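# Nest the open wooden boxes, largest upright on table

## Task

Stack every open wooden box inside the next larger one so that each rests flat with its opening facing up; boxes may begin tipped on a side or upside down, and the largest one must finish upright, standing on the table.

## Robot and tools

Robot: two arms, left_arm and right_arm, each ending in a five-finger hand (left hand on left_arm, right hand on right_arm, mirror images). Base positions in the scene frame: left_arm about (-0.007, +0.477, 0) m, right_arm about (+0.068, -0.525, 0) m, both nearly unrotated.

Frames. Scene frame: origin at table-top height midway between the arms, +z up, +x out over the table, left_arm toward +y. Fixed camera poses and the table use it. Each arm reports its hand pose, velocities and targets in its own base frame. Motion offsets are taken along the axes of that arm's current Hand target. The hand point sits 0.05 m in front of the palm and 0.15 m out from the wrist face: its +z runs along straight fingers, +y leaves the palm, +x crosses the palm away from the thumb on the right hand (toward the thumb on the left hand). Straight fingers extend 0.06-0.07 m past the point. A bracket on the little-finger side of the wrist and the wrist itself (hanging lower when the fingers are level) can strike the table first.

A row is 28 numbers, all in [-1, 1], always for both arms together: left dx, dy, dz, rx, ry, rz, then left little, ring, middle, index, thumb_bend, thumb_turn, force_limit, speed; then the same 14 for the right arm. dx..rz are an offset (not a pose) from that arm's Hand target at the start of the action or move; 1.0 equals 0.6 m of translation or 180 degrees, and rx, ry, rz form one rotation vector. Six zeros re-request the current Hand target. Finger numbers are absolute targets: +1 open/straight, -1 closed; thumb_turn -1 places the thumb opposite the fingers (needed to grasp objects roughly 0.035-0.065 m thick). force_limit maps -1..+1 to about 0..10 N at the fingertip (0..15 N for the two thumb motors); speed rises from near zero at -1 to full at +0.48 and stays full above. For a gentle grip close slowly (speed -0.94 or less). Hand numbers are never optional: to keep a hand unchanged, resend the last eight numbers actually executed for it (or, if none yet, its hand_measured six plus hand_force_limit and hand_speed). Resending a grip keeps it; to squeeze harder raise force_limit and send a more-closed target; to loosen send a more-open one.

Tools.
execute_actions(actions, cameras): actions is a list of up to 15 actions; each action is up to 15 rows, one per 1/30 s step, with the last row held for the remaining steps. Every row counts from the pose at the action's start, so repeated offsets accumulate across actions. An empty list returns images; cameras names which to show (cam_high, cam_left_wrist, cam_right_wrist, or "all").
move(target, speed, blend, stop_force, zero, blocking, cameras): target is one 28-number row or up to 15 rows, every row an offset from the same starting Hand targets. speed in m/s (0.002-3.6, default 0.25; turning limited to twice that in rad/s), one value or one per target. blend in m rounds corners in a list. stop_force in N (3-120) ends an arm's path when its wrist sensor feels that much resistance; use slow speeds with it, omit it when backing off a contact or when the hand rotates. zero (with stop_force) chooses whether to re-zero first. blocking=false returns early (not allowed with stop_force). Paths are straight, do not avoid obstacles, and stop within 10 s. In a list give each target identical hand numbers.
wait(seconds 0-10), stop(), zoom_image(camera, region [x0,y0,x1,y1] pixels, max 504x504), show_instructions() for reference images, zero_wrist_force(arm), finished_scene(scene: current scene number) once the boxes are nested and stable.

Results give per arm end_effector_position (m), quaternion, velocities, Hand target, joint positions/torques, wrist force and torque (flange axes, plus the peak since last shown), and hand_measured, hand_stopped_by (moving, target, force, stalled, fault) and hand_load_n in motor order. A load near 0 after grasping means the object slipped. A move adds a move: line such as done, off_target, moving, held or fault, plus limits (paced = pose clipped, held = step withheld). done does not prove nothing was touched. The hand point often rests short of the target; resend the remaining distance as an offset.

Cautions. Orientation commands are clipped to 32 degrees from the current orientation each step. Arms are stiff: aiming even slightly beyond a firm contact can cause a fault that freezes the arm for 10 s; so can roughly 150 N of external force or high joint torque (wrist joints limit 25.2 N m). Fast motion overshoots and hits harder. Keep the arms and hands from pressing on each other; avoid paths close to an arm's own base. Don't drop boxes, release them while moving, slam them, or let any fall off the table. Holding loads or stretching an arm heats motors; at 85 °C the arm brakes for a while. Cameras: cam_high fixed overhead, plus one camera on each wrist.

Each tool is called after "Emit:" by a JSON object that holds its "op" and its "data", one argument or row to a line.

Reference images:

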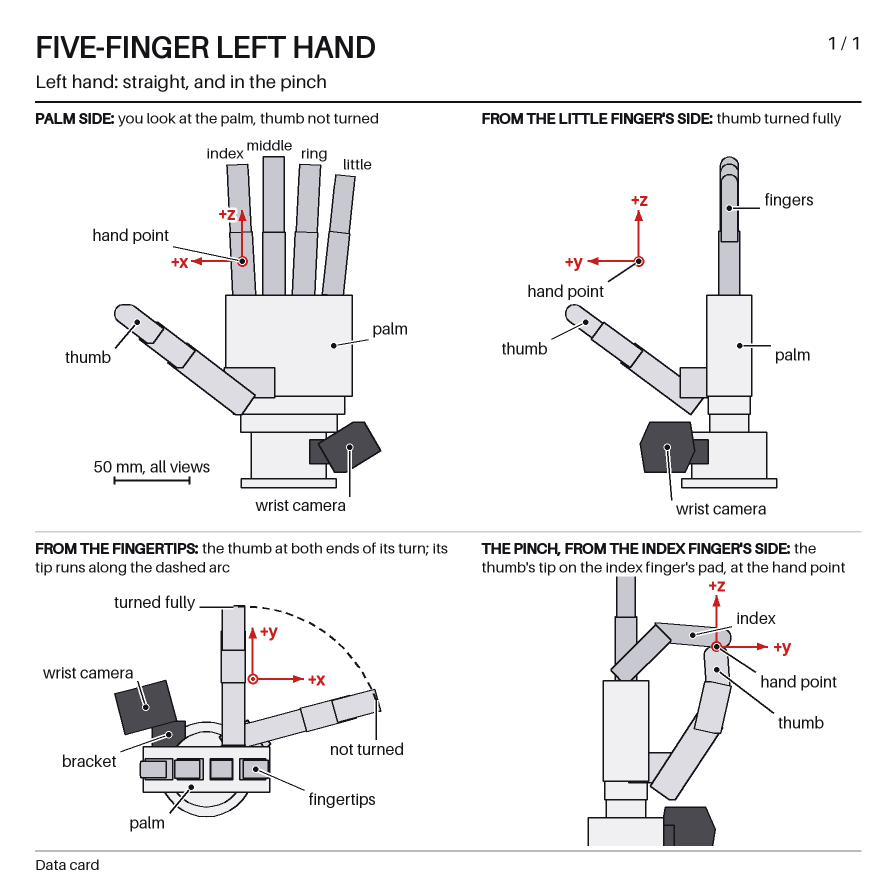

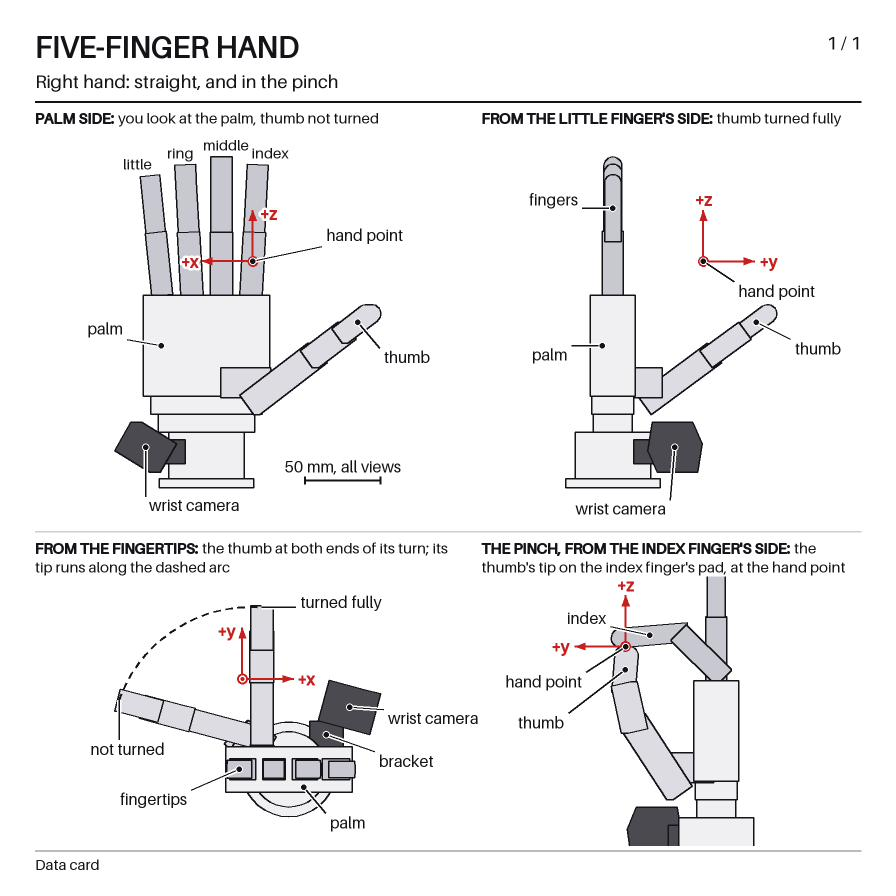

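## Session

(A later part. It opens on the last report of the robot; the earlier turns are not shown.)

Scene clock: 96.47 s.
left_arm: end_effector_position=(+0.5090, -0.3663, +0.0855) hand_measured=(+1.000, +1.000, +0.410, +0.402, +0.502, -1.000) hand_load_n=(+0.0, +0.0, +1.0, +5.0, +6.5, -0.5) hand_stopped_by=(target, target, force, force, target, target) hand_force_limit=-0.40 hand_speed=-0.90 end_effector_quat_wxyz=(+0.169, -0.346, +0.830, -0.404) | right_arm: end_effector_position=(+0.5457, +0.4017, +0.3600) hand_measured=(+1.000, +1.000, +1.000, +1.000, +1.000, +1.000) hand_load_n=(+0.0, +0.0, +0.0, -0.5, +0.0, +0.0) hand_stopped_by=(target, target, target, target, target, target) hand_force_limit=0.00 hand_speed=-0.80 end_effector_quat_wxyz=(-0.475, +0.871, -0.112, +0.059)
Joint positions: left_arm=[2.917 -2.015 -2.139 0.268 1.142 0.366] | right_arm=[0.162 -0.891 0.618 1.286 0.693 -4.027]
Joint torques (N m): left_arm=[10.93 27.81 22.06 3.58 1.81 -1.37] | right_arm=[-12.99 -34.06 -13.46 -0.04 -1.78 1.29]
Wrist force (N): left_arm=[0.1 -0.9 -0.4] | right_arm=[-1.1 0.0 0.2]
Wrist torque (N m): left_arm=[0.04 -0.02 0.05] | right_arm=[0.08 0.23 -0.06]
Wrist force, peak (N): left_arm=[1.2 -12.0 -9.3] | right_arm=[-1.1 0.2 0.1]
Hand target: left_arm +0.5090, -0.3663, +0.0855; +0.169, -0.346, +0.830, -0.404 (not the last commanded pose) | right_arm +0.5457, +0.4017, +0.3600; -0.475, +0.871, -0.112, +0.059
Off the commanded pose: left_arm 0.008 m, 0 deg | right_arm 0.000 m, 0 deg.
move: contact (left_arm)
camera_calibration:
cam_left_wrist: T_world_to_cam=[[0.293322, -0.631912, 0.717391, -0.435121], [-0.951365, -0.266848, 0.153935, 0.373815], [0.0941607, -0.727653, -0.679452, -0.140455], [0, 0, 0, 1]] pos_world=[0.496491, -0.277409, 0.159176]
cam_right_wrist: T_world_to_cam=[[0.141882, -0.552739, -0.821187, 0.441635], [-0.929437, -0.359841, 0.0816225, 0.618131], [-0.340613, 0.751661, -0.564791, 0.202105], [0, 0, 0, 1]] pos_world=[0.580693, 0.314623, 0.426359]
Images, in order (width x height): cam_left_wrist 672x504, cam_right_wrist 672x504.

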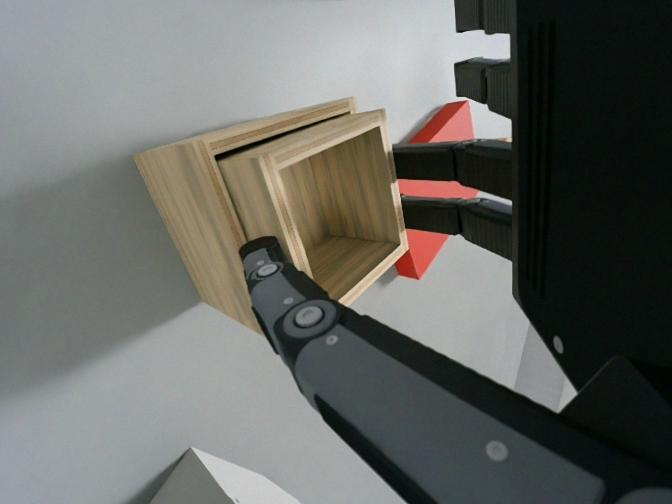

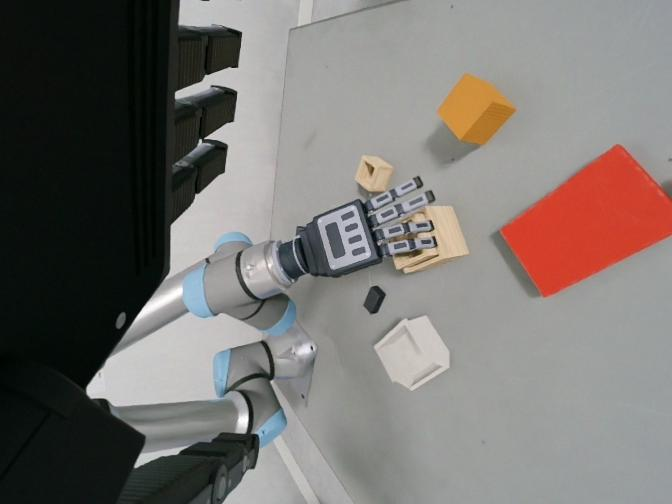

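Emit:
{"op": "move", "data": {
  "target": [0,0,0,0,0,0,1,1,0.48,0.472,0.5,-1,-0.4,-0.986,0,0,0,0,0,0,1,1,1,1,1,1,0,-0.8],
  "cameras": ["cam_left_wrist","cam_right_wrist"]
}}

Emit:
{"op": "zoom_image", "data": {
  "camera": "cam_right_wrist",
  "region": [380, 180, 480, 280]
}}

Scene clock: 102.13 s.
left_arm: end_effector_position=(+0.5090, -0.3663, +0.0855) hand_measured=(+1.000, +1.000, +0.480, +0.472, +0.500, -1.000) hand_load_n=(-0.5, +0.0, +0.0, +0.0, +0.0, +0.0) hand_stopped_by=(target, target, moving, moving, target, target) hand_force_limit=-0.40 hand_speed=-0.99 end_effector_quat_wxyz=(+0.169, -0.346, +0.830, -0.404) | right_arm: end_effector_position=(+0.5457, +0.4017, +0.3600) hand_measured=(+1.000, +1.000, +1.000, +1.000, +1.000, +1.000) hand_load_n=(+0.0, +0.0, +0.0, +0.0, +0.0, +0.0) hand_stopped_by=(target, target, target, target, target, target) hand_force_limit=0.00 hand_speed=-0.80 end_effector_quat_wxyz=(-0.475, +0.871, -0.112, +0.059)
Joint positions: left_arm=[2.917 -2.015 -2.139 0.268 1.142 0.366] | right_arm=[0.162 -0.891 0.618 1.286 0.693 -4.027]
Joint torques (N m): left_arm=[3.25 35.82 22.09 3.19 0.62 -1.41] | right_arm=[-13.33 -34 -13.1 -0.06 -1.74 1.33]
Wrist force (N): left_arm=[0.3 -0.2 0.4] | right_arm=[-0.8 0.0 -0.1]
Wrist torque (N m): left_arm=[-0.09 -0.01 0.04] | right_arm=[0.10 0.20 -0.03]
Wrist force, peak (N): left_arm=[0.1 -1.5 -1.0] | right_arm=[-1.1 0.3 -0.5]
Hand target: left_arm +0.5090, -0.3663, +0.0855; +0.169, -0.346, +0.830, -0.404 | right_arm +0.5457, +0.4017, +0.3600; -0.475, +0.871, -0.112, +0.059
Off the commanded pose: left_arm 0.000 m, 0 deg | right_arm 0.000 m, 0 deg.
move: done
camera_calibration:
cam_left_wrist: T_world_to_cam=[[0.293322, -0.631912, 0.717391, -0.435121], [-0.951365, -0.266848, 0.153935, 0.373815], [0.0941607, -0.727653, -0.679452, -0.140455], [0, 0, 0, 1]] pos_world=[0.496491, -0.277409, 0.159176]
cam_right_wrist: T_world_to_cam=[[0.141882, -0.552739, -0.821187, 0.441635], [-0.929437, -0.359841, 0.0816225, 0.618131], [-0.340613, 0.751661, -0.564791, 0.202105], [0, 0, 0, 1]] pos_world=[0.580693, 0.314623, 0.426359]
Images, in order (width x height): cam_left_wrist 672x504, cam_right_wrist 672x504.

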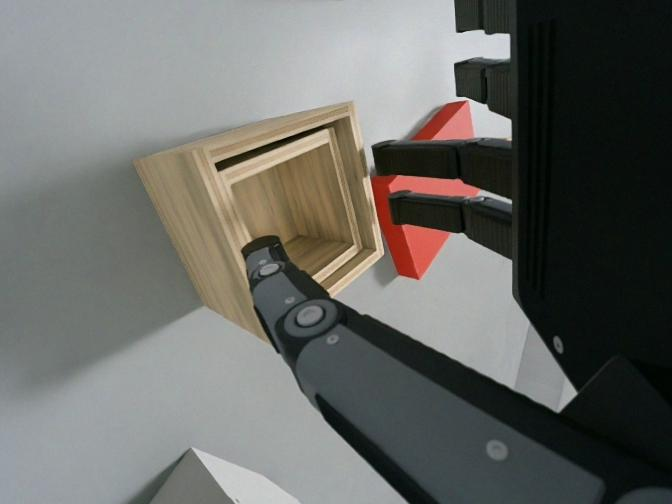

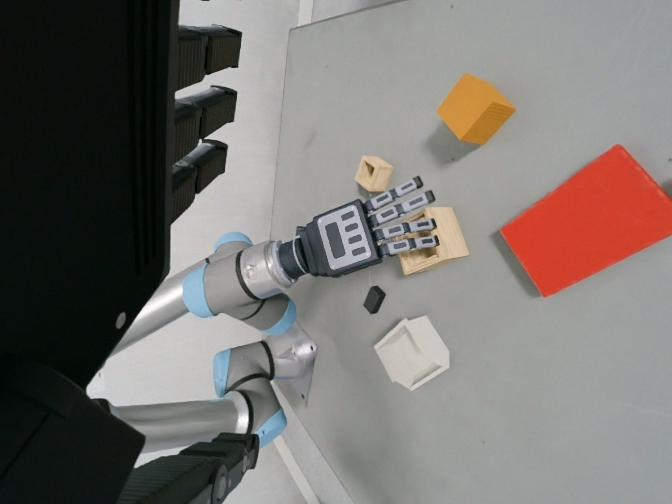

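Scaled by 5.040 from the camera's 672x504 image, which has a finer 960x720 frame.

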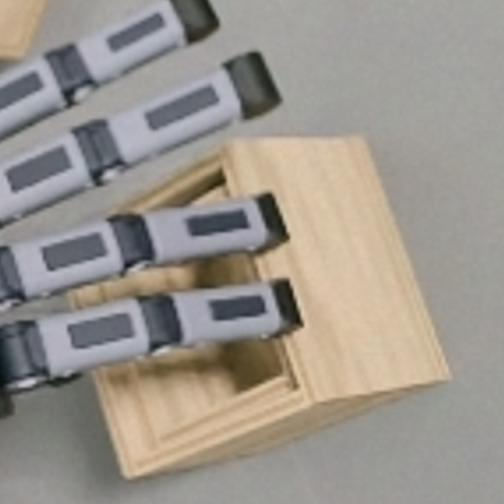

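Emit:
{"op": "move", "data": {
  "target": [
    [0,-0.1313,-0.1026,0,0,0,1,1,0.48,0.472,0.5,-1,-0.4,-0.4,0,0,0,0,0,0,1,1,1,1,1,1,0,-0.8],
    [-0.2432,-0.0478,-0.1947,0.01625,-0.1461,-0.108,1,1,0.65,0.65,0.5,-1,-0.4,-0.4,0,0,0,0,0,0,1,1,1,1,1,1,0,-0.8]
  ],
  "speed": [0.15,0.4],
  "blend": [0.03,0],
  "cameras": ["all"]
}}

Emit:
{"op": "zoom_image", "data": {
  "camera": "cam_left_wrist",
  "region": [90, 90, 330, 290]
}}

Emit:
{"op": "zoom_image", "data": {
  "camera": "cam_right_wrist",
  "region": [380, 180, 480, 280]
}}

Scene clock: 105.30 s.
left_arm: end_effector_position=(+0.5588, -0.2103, +0.1801) hand_measured=(+1.000, +1.000, +0.650, +0.650, +0.500, -1.000) hand_load_n=(+0.0, +0.0, +0.0, +0.0, +0.0, +0.0) hand_stopped_by=(target, target, target, target, target, target) hand_force_limit=-0.40 hand_speed=-0.40 end_effector_quat_wxyz=(+0.291, -0.558, +0.690, -0.359) | right_arm: end_effector_position=(+0.5457, +0.4017, +0.3600) hand_measured=(+1.000, +1.000, +1.000, +1.000, +1.000, +1.000) hand_load_n=(+0.0, -0.5, +0.0, +0.0, +0.0, +0.0) hand_stopped_by=(target, target, target, target, target, target) hand_force_limit=0.00 hand_speed=-0.80 end_effector_quat_wxyz=(-0.475, +0.871, -0.112, +0.059)
Joint positions: left_arm=[3.113 -1.758 -2.21 0.208 1.423 0.105] | right_arm=[0.162 -0.891 0.618 1.286 0.693 -4.027]
Joint torques (N m): left_arm=[-9.49 26.36 23.25 3.12 1.74 -2.65] | right_arm=[-13.19 -34.23 -12.96 0 -1.74 1.34]
Wrist force (N): left_arm=[0.3 -0.4 0.3] | right_arm=[-0.7 0.0 -0.2]
Wrist torque (N m): left_arm=[-0.11 0.02 0.00] | right_arm=[0.09 0.18 -0.02]
Wrist force, peak (N): left_arm=[1.2 -1.7 0.6] | right_arm=[-1.2 -0.1 0.1]
Hand target: left_arm +0.5588, -0.2103, +0.1801; +0.291, -0.558, +0.690, -0.359 | right_arm +0.5457, +0.4017, +0.3600; -0.475, +0.871, -0.112, +0.059
Off the commanded pose: left_arm 0.000 m, 0 deg | right_arm 0.000 m, 0 deg.
move: done
camera_calibration:
cam_left_wrist: T_world_to_cam=[[0.550232, -0.365545, 0.750747, -0.512645], [-0.663756, -0.736979, 0.127634, 0.193417], [0.506629, -0.568542, -0.648142, -0.170016], [0, 0, 0, 1]] pos_world=[0.496591, -0.141512, 0.249986]
cam_right_wrist: T_world_to_cam=[[0.141882, -0.552739, -0.821187, 0.441635], [-0.929437, -0.359841, 0.0816225, 0.618131], [-0.340613, 0.751661, -0.564791, 0.202105], [0, 0, 0, 1]] pos_world=[0.580693, 0.314623, 0.426359]

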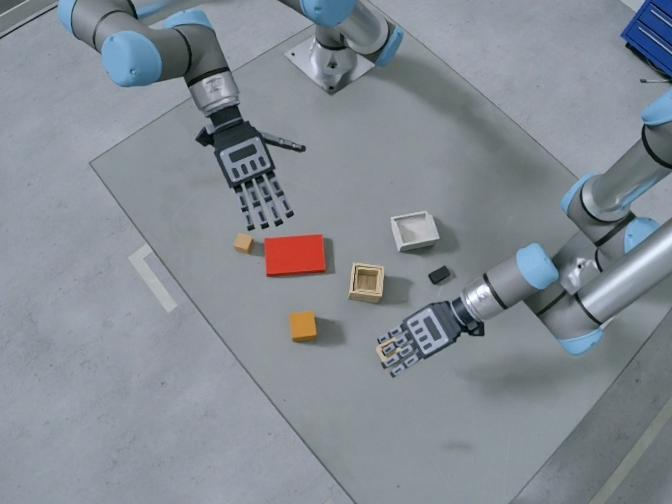

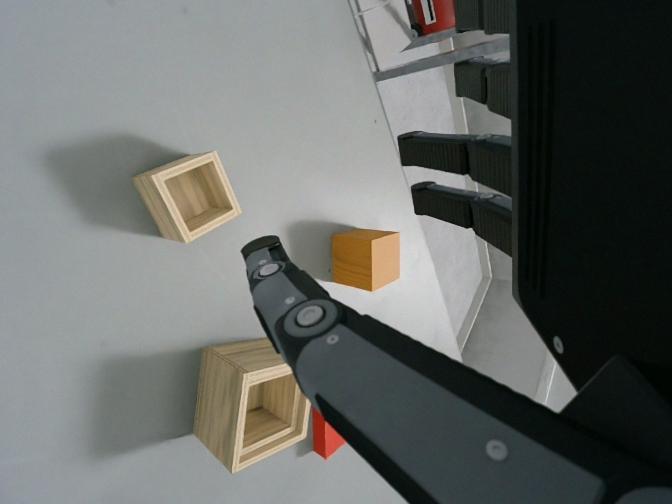

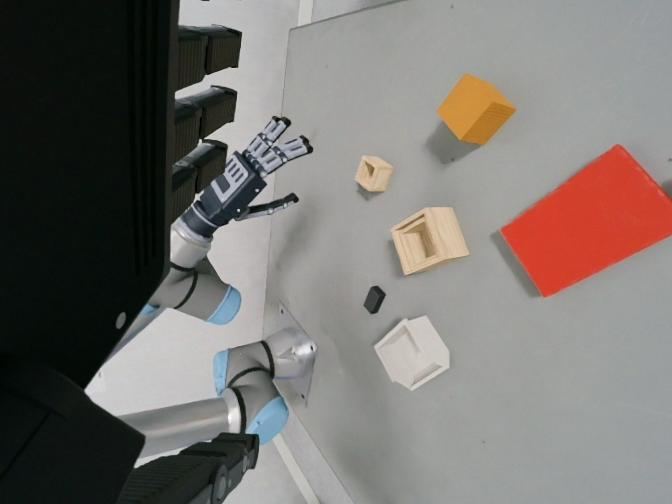

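Scaled by 2.100 from the camera's 672x504 image, which has a finer 960x720 frame.

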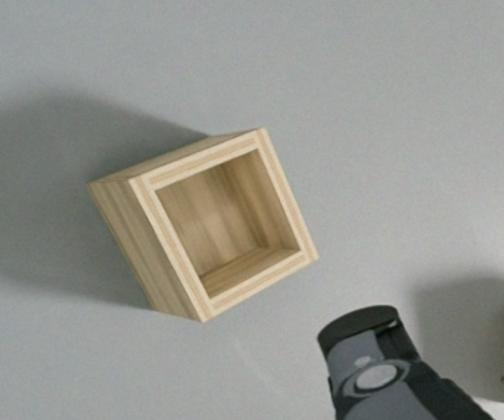

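Scaled by 5.040 from the camera's 672x504 image, which has a finer 960x720 frame.

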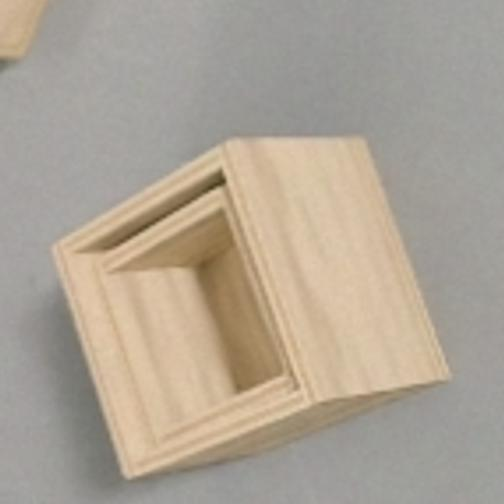

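Emit:
{"op": "move", "data": {
  "target": [
    [-0.0008,0.1712,0.1408,-0.01667,0.00228,0.00159,1,1,0.65,0.65,0.5,-1,-0.4,-0.4,0,0,0,0,0,0,1,1,1,1,1,1,0,-0.8],
    [-0.0008,0.167,0.1468,-0.01667,0.00228,0.00159,1,1,0.65,0.65,0.5,-1,-0.4,-0.4,0,0,0,0,0,0,1,1,1,1,1,1,0,-0.8],
    [-0.0008,0.167,0.1468,-0.01667,0.00228,0.00159,1,1,0.03,0.03,0.5,-1,-0.4,-0.9,0,0,0,0,0,0,1,1,1,1,1,1,0,-0.8]
  ],
  "speed": [0.15,0.05,0.05],
  "cameras": ["cam_left_wrist","cam_right_wrist"]
}}

Emit:
{"op": "zoom_image", "data": {
  "camera": "cam_right_wrist",
  "region": [310, 100, 430, 220]
}}

Scene clock: 109.97 s.
left_arm: end_effector_position=(+0.5733, -0.2128, +0.0475) hand_measured=(+1.000, +1.000, +0.204, +0.196, +0.502, -1.000) hand_load_n=(+0.0, +0.0, +3.5, +5.5, +6.0, -1.0) hand_stopped_by=(target, target, force, force, target, target) hand_force_limit=-0.40 hand_speed=-0.90 end_effector_quat_wxyz=(+0.274, -0.562, +0.701, -0.342) | right_arm: end_effector_position=(+0.5457, +0.4017, +0.3600) hand_measured=(+1.000, +1.000, +1.000, +1.000, +1.000, +1.000) hand_load_n=(+0.0, +0.0, +0.0, +0.0, +0.0, +0.0) hand_stopped_by=(target, target, target, target, target, target) hand_force_limit=0.00 hand_speed=-0.80 end_effector_quat_wxyz=(-0.475, +0.871, -0.112, +0.059)
Joint positions: left_arm=[3.107 -2.092 -2.214 0.493 1.427 0.114] | right_arm=[0.162 -0.891 0.618 1.286 0.693 -4.027]
Joint torques (N m): left_arm=[13.91 38.9 15.17 2.36 -1.68 2.25] | right_arm=[-13.05 -33.24 -13.49 0.03 -1.77 1.3]
Wrist force (N): left_arm=[0.8 -2.8 -1.5] | right_arm=[-1.0 0.1 -0.2]
Wrist torque (N m): left_arm=[-0.14 -0.01 0.09] | right_arm=[0.12 0.23 -0.04]
Wrist force, peak (N): left_arm=[0.5 -3.3 -1.6] | right_arm=[-1.3 0.2 -0.4]
Hand target: left_arm +0.5733, -0.2128, +0.0475; +0.274, -0.562, +0.701, -0.342 | right_arm +0.5457, +0.4017, +0.3600; -0.475, +0.871, -0.112, +0.059
Off the commanded pose: left_arm 0.000 m, 0 deg | right_arm 0.000 m, 0 deg.
move: done
camera_calibration:
cam_left_wrist: T_world_to_cam=[[0.584535, -0.378506, 0.717671, -0.44277], [-0.662976, -0.732727, 0.15354, 0.217278], [0.467741, -0.565548, -0.679245, -0.240307], [0, 0, 0, 1]] pos_world=[0.515266, -0.144291, 0.121175]
cam_right_wrist: T_world_to_cam=[[0.141882, -0.552739, -0.821187, 0.441635], [-0.929437, -0.359841, 0.0816225, 0.618131], [-0.340613, 0.751661, -0.564791, 0.202105], [0, 0, 0, 1]] pos_world=[0.580693, 0.314623, 0.426359]
Images, in order (width x height): cam_left_wrist 672x504, cam_right_wrist 672x504.

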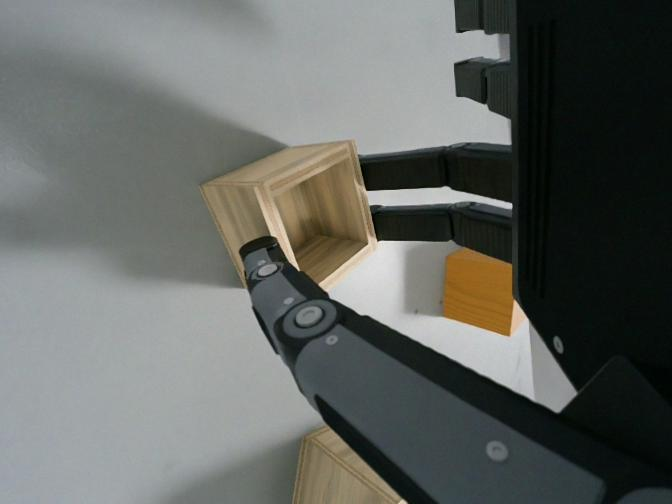

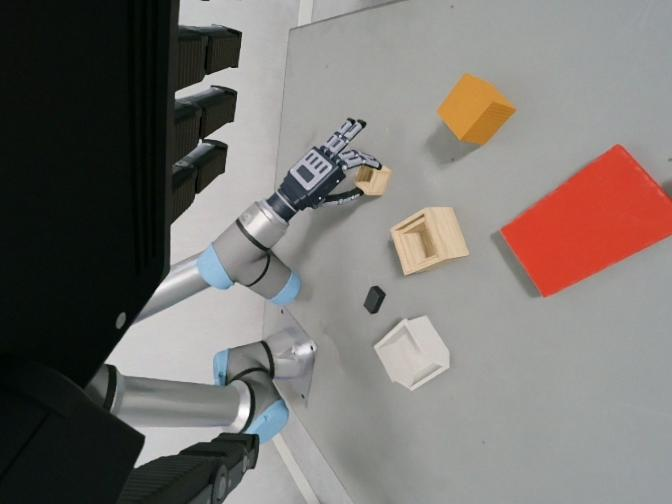

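Scaled by 4.200 from the camera's 672x504 image, which has a finer 960x720 frame.

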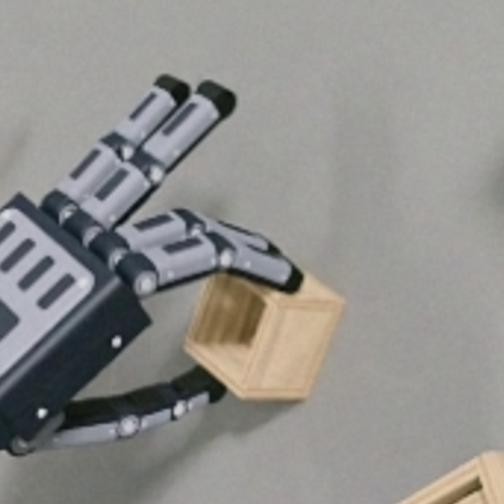

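Emit:
{"op": "move", "data": {
  "target": [
    [0,-0.1313,-0.1026,0,0,0,1,1,0.03,0.03,0.5,-1,-0.4,-0.9,0,0,0,0,0,0,1,1,1,1,1,1,0,-0.8],
    [0.2758,-0.1605,-0.1803,0,0.1467,0.1146,1,1,0.03,0.03,0.5,-1,-0.4,-0.9,0,0,0,0,0,0,1,1,1,1,1,1,0,-0.8]
  ],
  "speed": [0.15,0.3],
  "blend": [0.03,0],
  "cameras": ["cam_left_wrist","cam_right_wrist"]
}}

Emit:
{"op": "zoom_image", "data": {
  "camera": "cam_left_wrist",
  "region": [80, 100, 280, 300]
}}

Emit:
{"op": "zoom_image", "data": {
  "camera": "cam_left_wrist",
  "region": [180, 120, 400, 300]
}}

Scene clock: 112.60 s.
left_arm: end_effector_position=(+0.5121, -0.3688, +0.1898) hand_measured=(+1.000, +1.000, +0.204, +0.196, +0.502, -1.000) hand_load_n=(+0.0, +0.0, +3.0, +4.5, +7.0, -1.5) hand_stopped_by=(target, target, force, force, target, target) hand_force_limit=-0.40 hand_speed=-0.90 end_effector_quat_wxyz=(+0.164, -0.337, +0.833, -0.406) | right_arm: end_effector_position=(+0.5457, +0.4017, +0.3600) hand_measured=(+1.000, +1.000, +1.000, +1.000, +1.000, +1.000) hand_load_n=(+0.0, +0.0, +0.0, +0.0, +0.0, -0.5) hand_stopped_by=(target, target, target, target, target, target) hand_force_limit=0.00 hand_speed=-0.80 end_effector_quat_wxyz=(-0.475, +0.871, -0.112, +0.059)
Joint positions: left_arm=[2.919 -1.807 -2.049 -0.037 1.124 0.384] | right_arm=[0.162 -0.891 0.618 1.286 0.693 -4.027]
Joint torques (N m): left_arm=[7.03 38.28 21.58 2.01 -1.2 -0.97] | right_arm=[-13.1 -33.57 -12.62 0.1 -1.74 1.28]
Wrist force (N): left_arm=[0.3 -0.1 0.6] | right_arm=[-0.8 0.0 0.0]
Wrist torque (N m): left_arm=[-0.09 0.00 0.09] | right_arm=[0.08 0.18 -0.03]
Wrist force, peak (N): left_arm=[0.9 -3.1 -2.2] | right_arm=[-1.1 0.1 -0.2]
Hand target: left_arm +0.5121, -0.3688, +0.1899; +0.164, -0.336, +0.834, -0.406 | right_arm +0.5457, +0.4017, +0.3600; -0.475, +0.871, -0.112, +0.059
Off the commanded pose: left_arm 0.000 m, 0 deg | right_arm 0.000 m, 0 deg.
move: done
camera_calibration:
cam_left_wrist: T_world_to_cam=[[0.278889, -0.638403, 0.7174, -0.507509], [-0.957182, -0.245168, 0.153933, 0.370979], [0.077612, -0.729613, -0.679442, -0.0638842], [0, 0, 0, 1]] pos_world=[0.501591, -0.279654, 0.263576]
cam_right_wrist: T_world_to_cam=[[0.141882, -0.552739, -0.821187, 0.441635], [-0.929437, -0.359841, 0.0816225, 0.618131], [-0.340613, 0.751661, -0.564791, 0.202105], [0, 0, 0, 1]] pos_world=[0.580693, 0.314623, 0.426359]
Images, in order (width x height): cam_left_wrist 672x504, cam_right_wrist 672x504.

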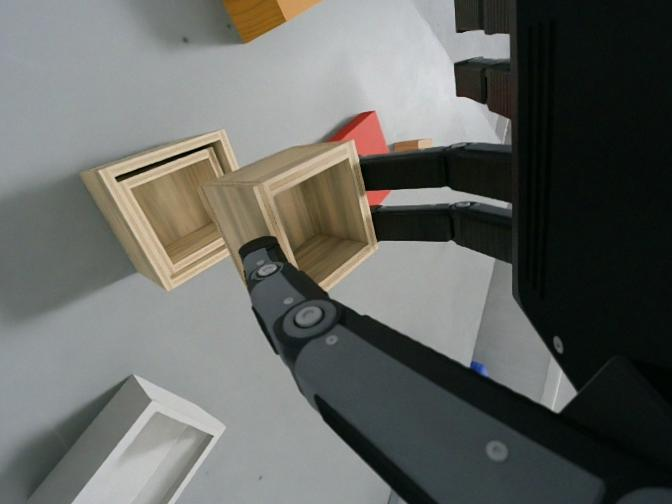

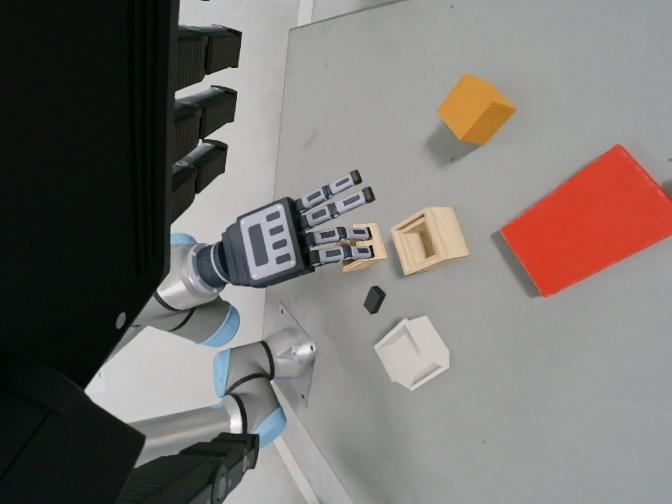

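Scaled by 2.520 from the camera's 672x504 image, which has a finer 960x720 frame.

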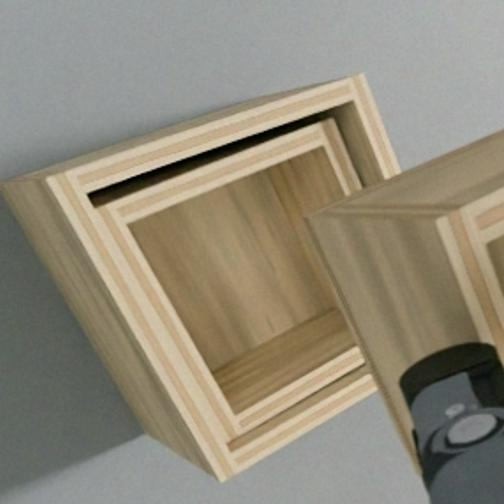

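Scaled by 2.291 from the camera's 672x504 image, which has a finer 960x720 frame.

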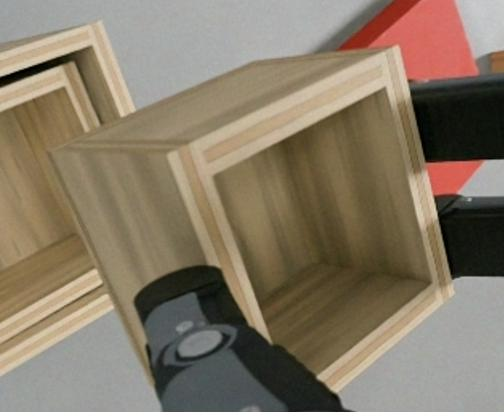

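Emit:
{"op": "move", "data": {
  "target": [0.0048,0.099,0.0798,0,-0.0013,-0.001,1,1,0.03,0.03,0.5,-1,-0.4,-0.9,0,0,0,0,0,0,1,1,1,1,1,1,0,-0.8],
  "speed": 0.15,
  "cameras": ["cam_left_wrist","cam_right_wrist"]
}}

Emit:
{"op": "zoom_image", "data": {
  "camera": "cam_left_wrist",
  "region": [110, 90, 390, 310]
}}

Emit:
{"op": "zoom_image", "data": {
  "camera": "cam_right_wrist",
  "region": [370, 195, 480, 280]
}}

Scene clock: 115.13 s.
left_arm: end_effector_position=(+0.5108, -0.3716, +0.1136) hand_measured=(+1.000, +1.000, +0.204, +0.196, +0.502, -1.000) hand_load_n=(+0.0, +0.0, +3.5, +5.0, +7.0, -1.0) hand_stopped_by=(target, target, force, force, target, target) hand_force_limit=-0.40 hand_speed=-0.90 end_effector_quat_wxyz=(+0.165, -0.339, +0.833, -0.406) | right_arm: end_effector_position=(+0.5457, +0.4017, +0.3600) hand_measured=(+1.000, +1.000, +1.000, +1.000, +1.000, +1.000) hand_load_n=(+0.0, +0.0, +0.0, +0.0, +0.0, +0.0) hand_stopped_by=(target, target, target, target, target, target) hand_force_limit=0.00 hand_speed=-0.80 end_effector_quat_wxyz=(-0.475, +0.871, -0.112, +0.059)
Joint positions: left_arm=[2.911 -1.959 -2.111 0.18 1.133 0.375] | right_arm=[0.162 -0.891 0.618 1.286 0.693 -4.027]
Joint torques (N m): left_arm=[4.5 29.27 21.05 3.38 -2.45 0.34] | right_arm=[-13.65 -33.81 -12.97 0.11 -1.71 1.32]
Wrist force (N): left_arm=[0.2 0.1 0.3] | right_arm=[-0.9 -0.1 -0.3]
Wrist torque (N m): left_arm=[-0.05 0.01 0.07] | right_arm=[0.10 0.22 -0.04]
Wrist force, peak (N): left_arm=[0.0 1.3 0.8] | right_arm=[-1.0 -0.1 -0.3]
Hand target: left_arm +0.5108, -0.3716, +0.1136; +0.165, -0.339, +0.833, -0.406 | right_arm +0.5457, +0.4017, +0.3600; -0.475, +0.871, -0.112, +0.059
Off the commanded pose: left_arm 0.000 m, 0 deg | right_arm 0.000 m, 0 deg.
move: done
camera_calibration:
cam_left_wrist: T_world_to_cam=[[0.282099, -0.636974, 0.717416, -0.455404], [-0.955935, -0.24999, 0.153929, 0.378286], [0.0812981, -0.729225, -0.679427, -0.119378], [0, 0, 0, 1]] pos_world=[0.499791, -0.282566, 0.187376]
cam_right_wrist: T_world_to_cam=[[0.141882, -0.552739, -0.821187, 0.441635], [-0.929437, -0.359841, 0.0816225, 0.618131], [-0.340613, 0.751661, -0.564791, 0.202105], [0, 0, 0, 1]] pos_world=[0.580693, 0.314623, 0.426359]
Images, in order (width x height): cam_left_wrist 672x504, cam_right_wrist 672x504.

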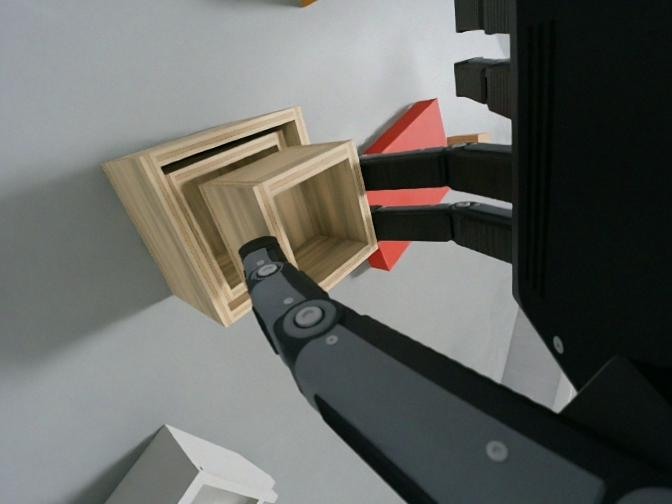

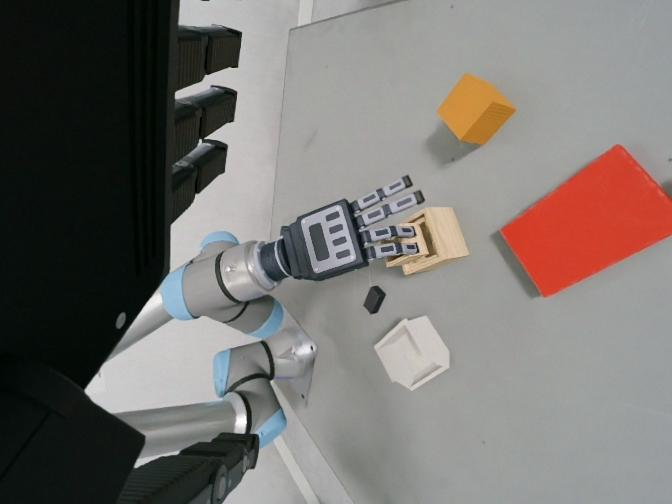

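Scaled by 1.800 from the camera's 672x504 image, which has a finer 960x720 frame.

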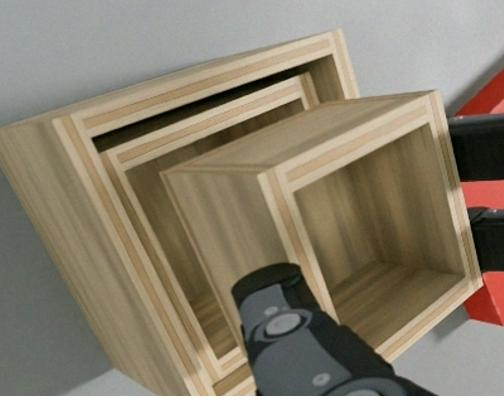

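Scaled by 4.582 from the camera's 672x504 image, which has a finer 960x720 frame.

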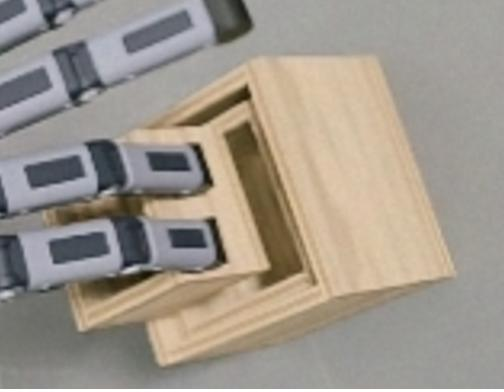

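Emit:
{"op": "zoom_image", "data": {
  "camera": "cam_left_wrist",
  "region": [150, 100, 300, 220]
}}

Emit:
{"op": "zoom_image", "data": {
  "camera": "cam_left_wrist",
  "region": [150, 200, 300, 330]
}}

Emit:
{"op": "zoom_image", "data": {
  "camera": "cam_right_wrist",
  "region": [395, 205, 455, 275]
}}

Scaled by 3.360 from the camera's 672x504 image, which has a finer 960x720 frame.

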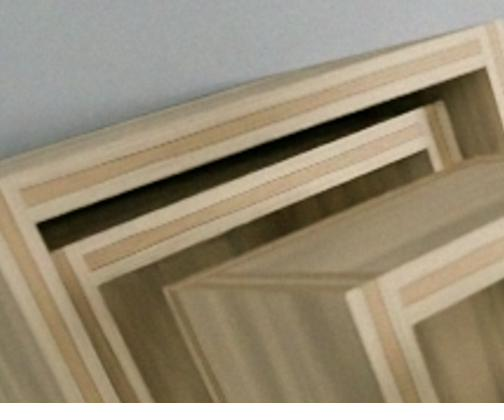

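Scaled by 3.360 from the camera's 672x504 image, which has a finer 960x720 frame.

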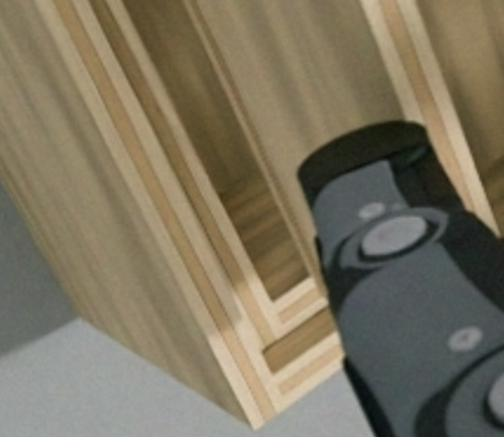

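Scaled by 7.200 from the camera's 672x504 image, which has a finer 960x720 frame.

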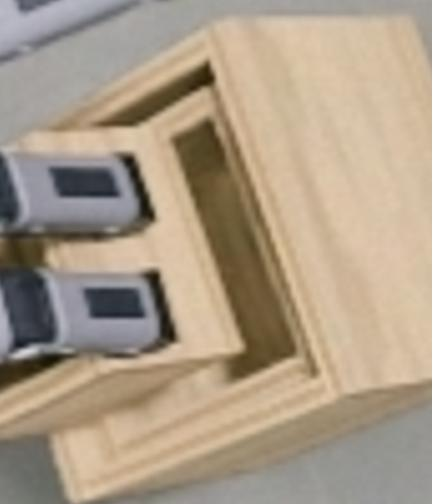

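Emit:
{"op": "move", "data": {
  "target": [
    [0.003,-0.0021,0.0026,0,0,0,1,1,0.03,0.03,0.5,-1,-0.4,-0.9,0,0,0,0,0,0,1,1,1,1,1,1,0,-0.8],
    [0.003,0.0263,0.0248,0,0,0,1,1,0.03,0.03,0.5,-1,-0.4,-0.9,0,0,0,0,0,0,1,1,1,1,1,1,0,-0.8]
  ],
  "speed": [0.03,0.03],
  "stop_force": 3.5,
  "cameras": ["cam_left_wrist","cam_right_wrist"]
}}

Emit:
{"op": "zoom_image", "data": {
  "camera": "cam_left_wrist",
  "region": [130, 90, 390, 310]
}}

Emit:
{"op": "zoom_image", "data": {
  "camera": "cam_right_wrist",
  "region": [395, 205, 455, 275]
}}

Scene clock: 119.57 s.
left_arm: end_effector_position=(+0.5109, -0.3743, +0.0920) hand_measured=(+1.000, +1.000, +0.204, +0.196, +0.502, -1.000) hand_load_n=(+0.0, +0.0, +3.0, +4.5, +6.5, -1.0) hand_stopped_by=(target, target, force, force, target, target) hand_force_limit=-0.40 hand_speed=-0.90 end_effector_quat_wxyz=(+0.165, -0.339, +0.833, -0.406) | right_arm: end_effector_position=(+0.5457, +0.4017, +0.3600) hand_measured=(+1.000, +1.000, +1.000, +1.000, +1.000, +1.000) hand_load_n=(+0.0, +0.0, +0.0, +0.0, +0.0, -0.5) hand_stopped_by=(target, target, target, target, target, target) hand_force_limit=0.00 hand_speed=-0.80 end_effector_quat_wxyz=(-0.475, +0.871, -0.112, +0.059)
Joint positions: left_arm=[2.906 -2.01 -2.117 0.239 1.137 0.371] | right_arm=[0.162 -0.891 0.618 1.286 0.693 -4.027]
Joint torques (N m): left_arm=[13.73 43.11 23.16 0.73 -2.28 0] | right_arm=[-13.3 -33.61 -13.14 0.12 -1.74 1.33]
Wrist force (N): left_arm=[0.3 0.2 0.1] | right_arm=[-0.9 -0.2 -0.3]
Wrist torque (N m): left_arm=[-0.02 -0.03 0.06] | right_arm=[0.08 0.21 -0.04]
Wrist force, peak (N): left_arm=[0.3 0.3 0.6] | right_arm=[-1.2 0.1 -0.1]
Hand target: left_arm +0.5109, -0.3743, +0.0920; +0.165, -0.339, +0.833, -0.406 | right_arm +0.5457, +0.4017, +0.3600; -0.475, +0.871, -0.112, +0.059
Off the commanded pose: left_arm 0.000 m, 0 deg | right_arm 0.000 m, 0 deg.
move: done
camera_calibration:
cam_left_wrist: T_world_to_cam=[[0.281943, -0.637015, 0.71744, -0.441486], [-0.955981, -0.249887, 0.153811, 0.38124], [0.0812987, -0.729225, -0.679428, -0.136034], [0, 0, 0, 1]] pos_world=[0.499991, -0.285166, 0.165676]
cam_right_wrist: T_world_to_cam=[[0.141882, -0.552739, -0.821187, 0.441635], [-0.929437, -0.359841, 0.0816225, 0.618131], [-0.340613, 0.751661, -0.564791, 0.202105], [0, 0, 0, 1]] pos_world=[0.580693, 0.314623, 0.426359]
Images, in order (width x height): cam_left_wrist 672x504, cam_right_wrist 672x504.

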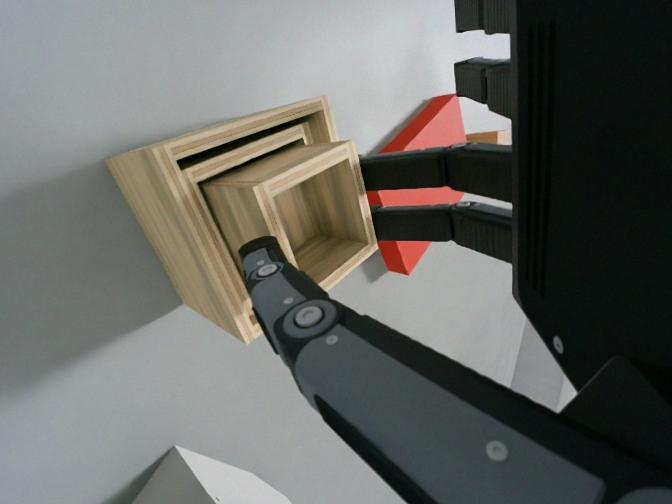

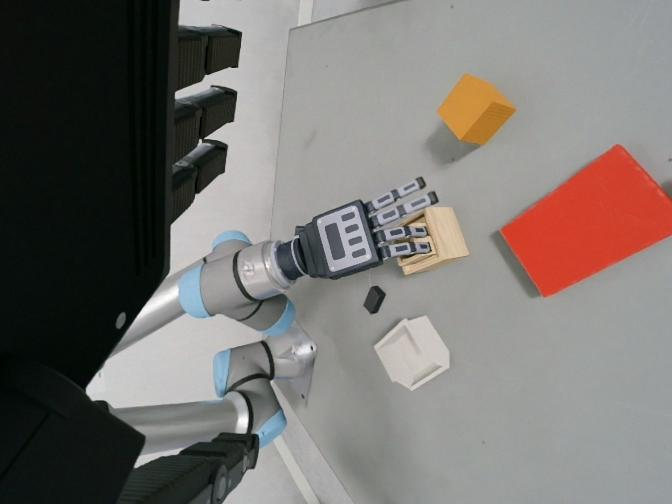

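Scaled by 1.938 from the camera's 672x504 image, which has a finer 960x720 frame.

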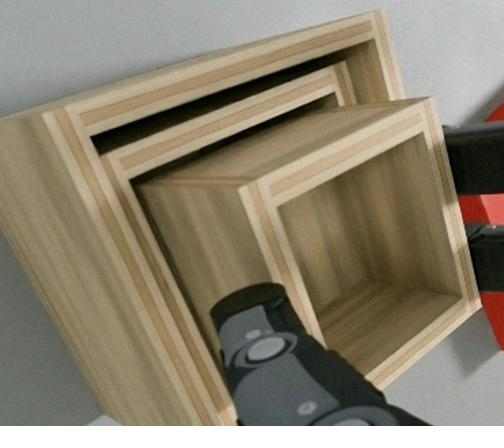

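Scaled by 7.200 from the camera's 672x504 image, which has a finer 960x720 frame.

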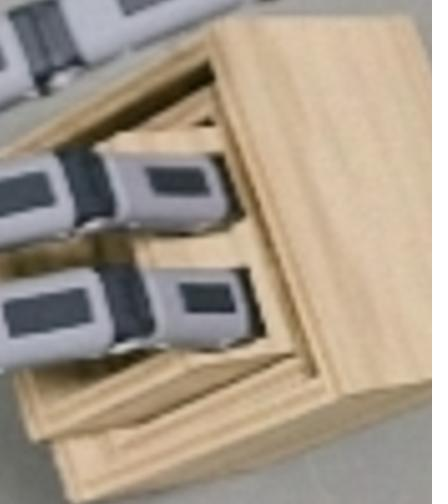

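Emit:
{"op": "move", "data": {
  "target": [0,0.0171,0.0133,0,0,0,1,1,0.03,0.03,0.5,-1,-0.4,-0.9,0,0,0,0,0,0,1,1,1,1,1,1,0,-0.8],
  "speed": 0.02,
  "stop_force": 3,
  "cameras": ["cam_left_wrist"]
}}

Scene clock: 121.13 s.
left_arm: end_effector_position=(+0.5109, -0.3743, +0.0859) hand_measured=(+1.000, +1.000, +0.204, +0.196, +0.502, -1.000) hand_load_n=(+0.0, +0.0, +3.0, +4.5, +7.0, -1.0) hand_stopped_by=(target, target, force, force, target, target) hand_force_limit=-0.40 hand_speed=-0.90 end_effector_quat_wxyz=(+0.165, -0.339, +0.833, -0.406) | right_arm: end_effector_position=(+0.5457, +0.4017, +0.3600) hand_measured=(+1.000, +1.000, +1.000, +1.000, +1.000, +1.000) hand_load_n=(+0.0, +0.0, +0.0, +0.0, +0.0, +0.0) hand_stopped_by=(target, target, target, target, target, target) hand_force_limit=0.00 hand_speed=-0.80 end_effector_quat_wxyz=(-0.475, +0.871, -0.112, +0.059)
Joint positions: left_arm=[2.906 -2.024 -2.119 0.256 1.137 0.371] | right_arm=[0.162 -0.891 0.618 1.286 0.693 -4.027]
Joint torques (N m): left_arm=[8.6 30.94 23.02 3.26 -0.27 -0.76] | right_arm=[-13.13 -33.88 -13.27 0.18 -1.77 1.22]
Wrist force (N): left_arm=[0.2 0.3 0.2] | right_arm=[-0.7 0.3 0.0]
Wrist torque (N m): left_arm=[0.00 0.01 0.03] | right_arm=[0.12 0.18 -0.02]
Wrist force, peak (N): left_arm=[0.3 -2.7 -3.0] | right_arm=[-1.0 -0.1 -0.6]
Hand target: left_arm +0.5109, -0.3743, +0.0859; +0.165, -0.339, +0.833, -0.406 (not the last commanded pose) | right_arm +0.5457, +0.4017, +0.3600; -0.475, +0.871, -0.112, +0.059
Off the commanded pose: left_arm 0.007 m, 0 deg | right_arm 0.000 m, 0 deg.
move: contact (left_arm)
camera_calibration:
cam_left_wrist: T_world_to_cam=[[0.281934, -0.636942, 0.717508, -0.437096], [-0.955974, -0.249945, 0.153756, 0.382167], [0.081404, -0.729269, -0.679368, -0.140253], [0, 0, 0, 1]] pos_world=[0.499991, -0.285166, 0.159575]
Images, in order (width x height): cam_left_wrist 672x504.

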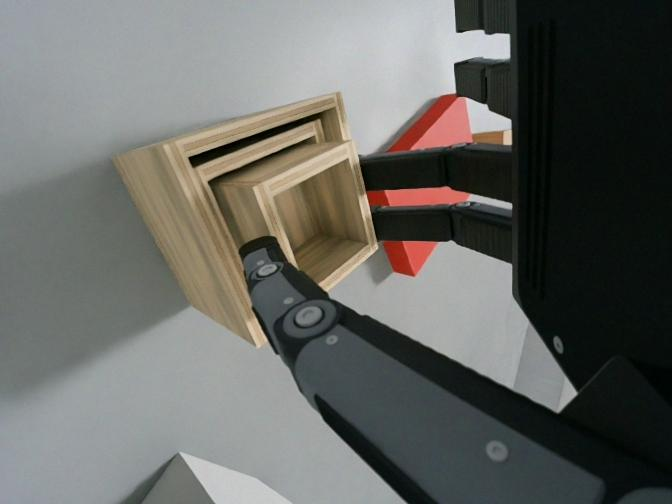

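Emit:
{"op": "move", "data": {
  "target": [
    [0,0,0,0,0,0,1,1,0.27,0.264,0.5,-1,-0.4,-0.984,0,0,0,0,0,0,1,1,1,1,1,1,0,-0.8]
  ],
  "cameras": ["cam_left_wrist","cam_right_wrist"]
}}

Emit:
{"op": "zoom_image", "data": {
  "camera": "cam_left_wrist",
  "region": [130, 80, 390, 300]
}}

Scene clock: 122.93 s.
left_arm: end_effector_position=(+0.5109, -0.3743, +0.0859) hand_measured=(+1.000, +1.000, +0.270, +0.264, +0.500, -1.000) hand_load_n=(+0.0, +0.0, -1.0, +0.0, +0.0, +0.0) hand_stopped_by=(target, target, target, moving, target, target) hand_force_limit=-0.40 hand_speed=-0.98 end_effector_quat_wxyz=(+0.165, -0.339, +0.833, -0.406) | right_arm: end_effector_position=(+0.5457, +0.4017, +0.3600) hand_measured=(+1.000, +1.000, +1.000, +1.000, +1.000, +1.000) hand_load_n=(+0.0, +0.0, +0.0, +0.0, +0.0, -0.5) hand_stopped_by=(target, target, target, target, target, target) hand_force_limit=0.00 hand_speed=-0.80 end_effector_quat_wxyz=(-0.475, +0.871, -0.112, +0.059)
Joint positions: left_arm=[2.906 -2.024 -2.119 0.256 1.137 0.371] | right_arm=[0.162 -0.891 0.618 1.286 0.693 -4.027]
Joint torques (N m): left_arm=[0.7 30.51 21.89 3.34 1.57 -0.64] | right_arm=[-13.26 -33.99 -12.98 0.1 -1.72 1.24]
Wrist force (N): left_arm=[0.1 -0.1 -0.5] | right_arm=[-0.9 0.0 -0.2]
Wrist torque (N m): left_arm=[-0.08 0.01 0.04] | right_arm=[0.11 0.21 -0.04]
Wrist force, peak (N): left_arm=[0.0 0.1 -0.8] | right_arm=[-1.1 0.3 -0.3]
Hand target: left_arm +0.5109, -0.3743, +0.0859; +0.165, -0.339, +0.833, -0.406 | right_arm +0.5457, +0.4017, +0.3600; -0.475, +0.871, -0.112, +0.059
Off the commanded pose: left_arm 0.000 m, 0 deg | right_arm 0.000 m, 0 deg.
move: done
camera_calibration:
cam_left_wrist: T_world_to_cam=[[0.281941, -0.636994, 0.717459, -0.437106], [-0.955973, -0.249956, 0.153746, 0.382164], [0.081398, -0.729219, -0.679422, -0.140228], [0, 0, 0, 1]] pos_world=[0.499991, -0.285166, 0.159575]
cam_right_wrist: T_world_to_cam=[[0.141882, -0.552739, -0.821187, 0.441635], [-0.929437, -0.359841, 0.0816225, 0.618131], [-0.340613, 0.751661, -0.564791, 0.202105], [0, 0, 0, 1]] pos_world=[0.580693, 0.314623, 0.426359]
Images, in order (width x height): cam_left_wrist 672x504, cam_right_wrist 672x504.

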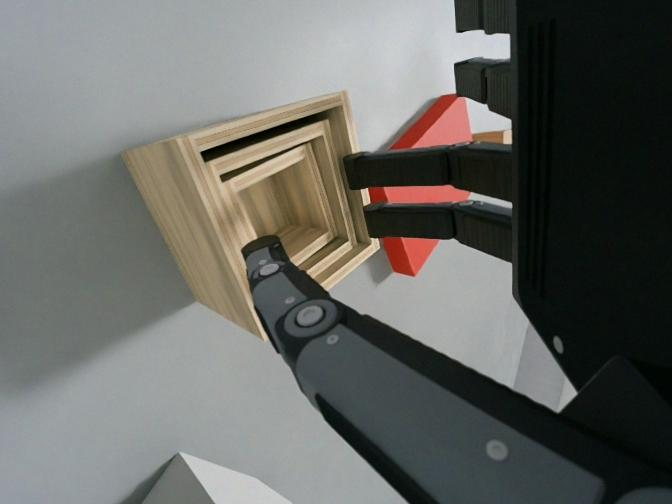

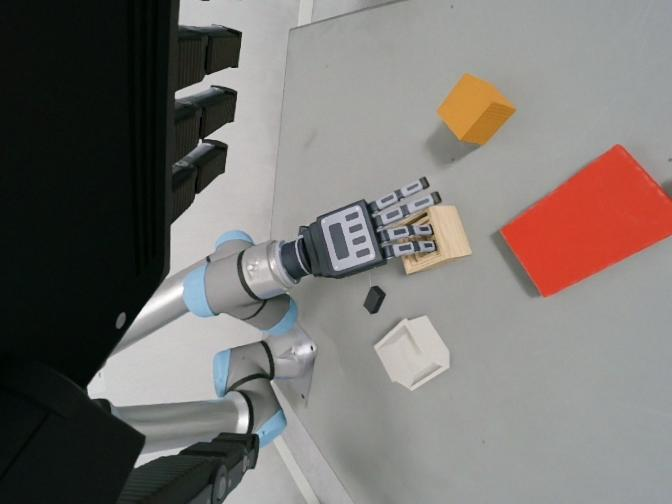

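Scaled by 1.938 from the camera's 672x504 image, which has a finer 960x720 frame.

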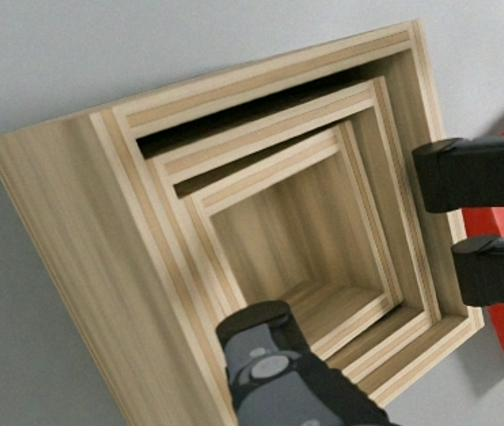

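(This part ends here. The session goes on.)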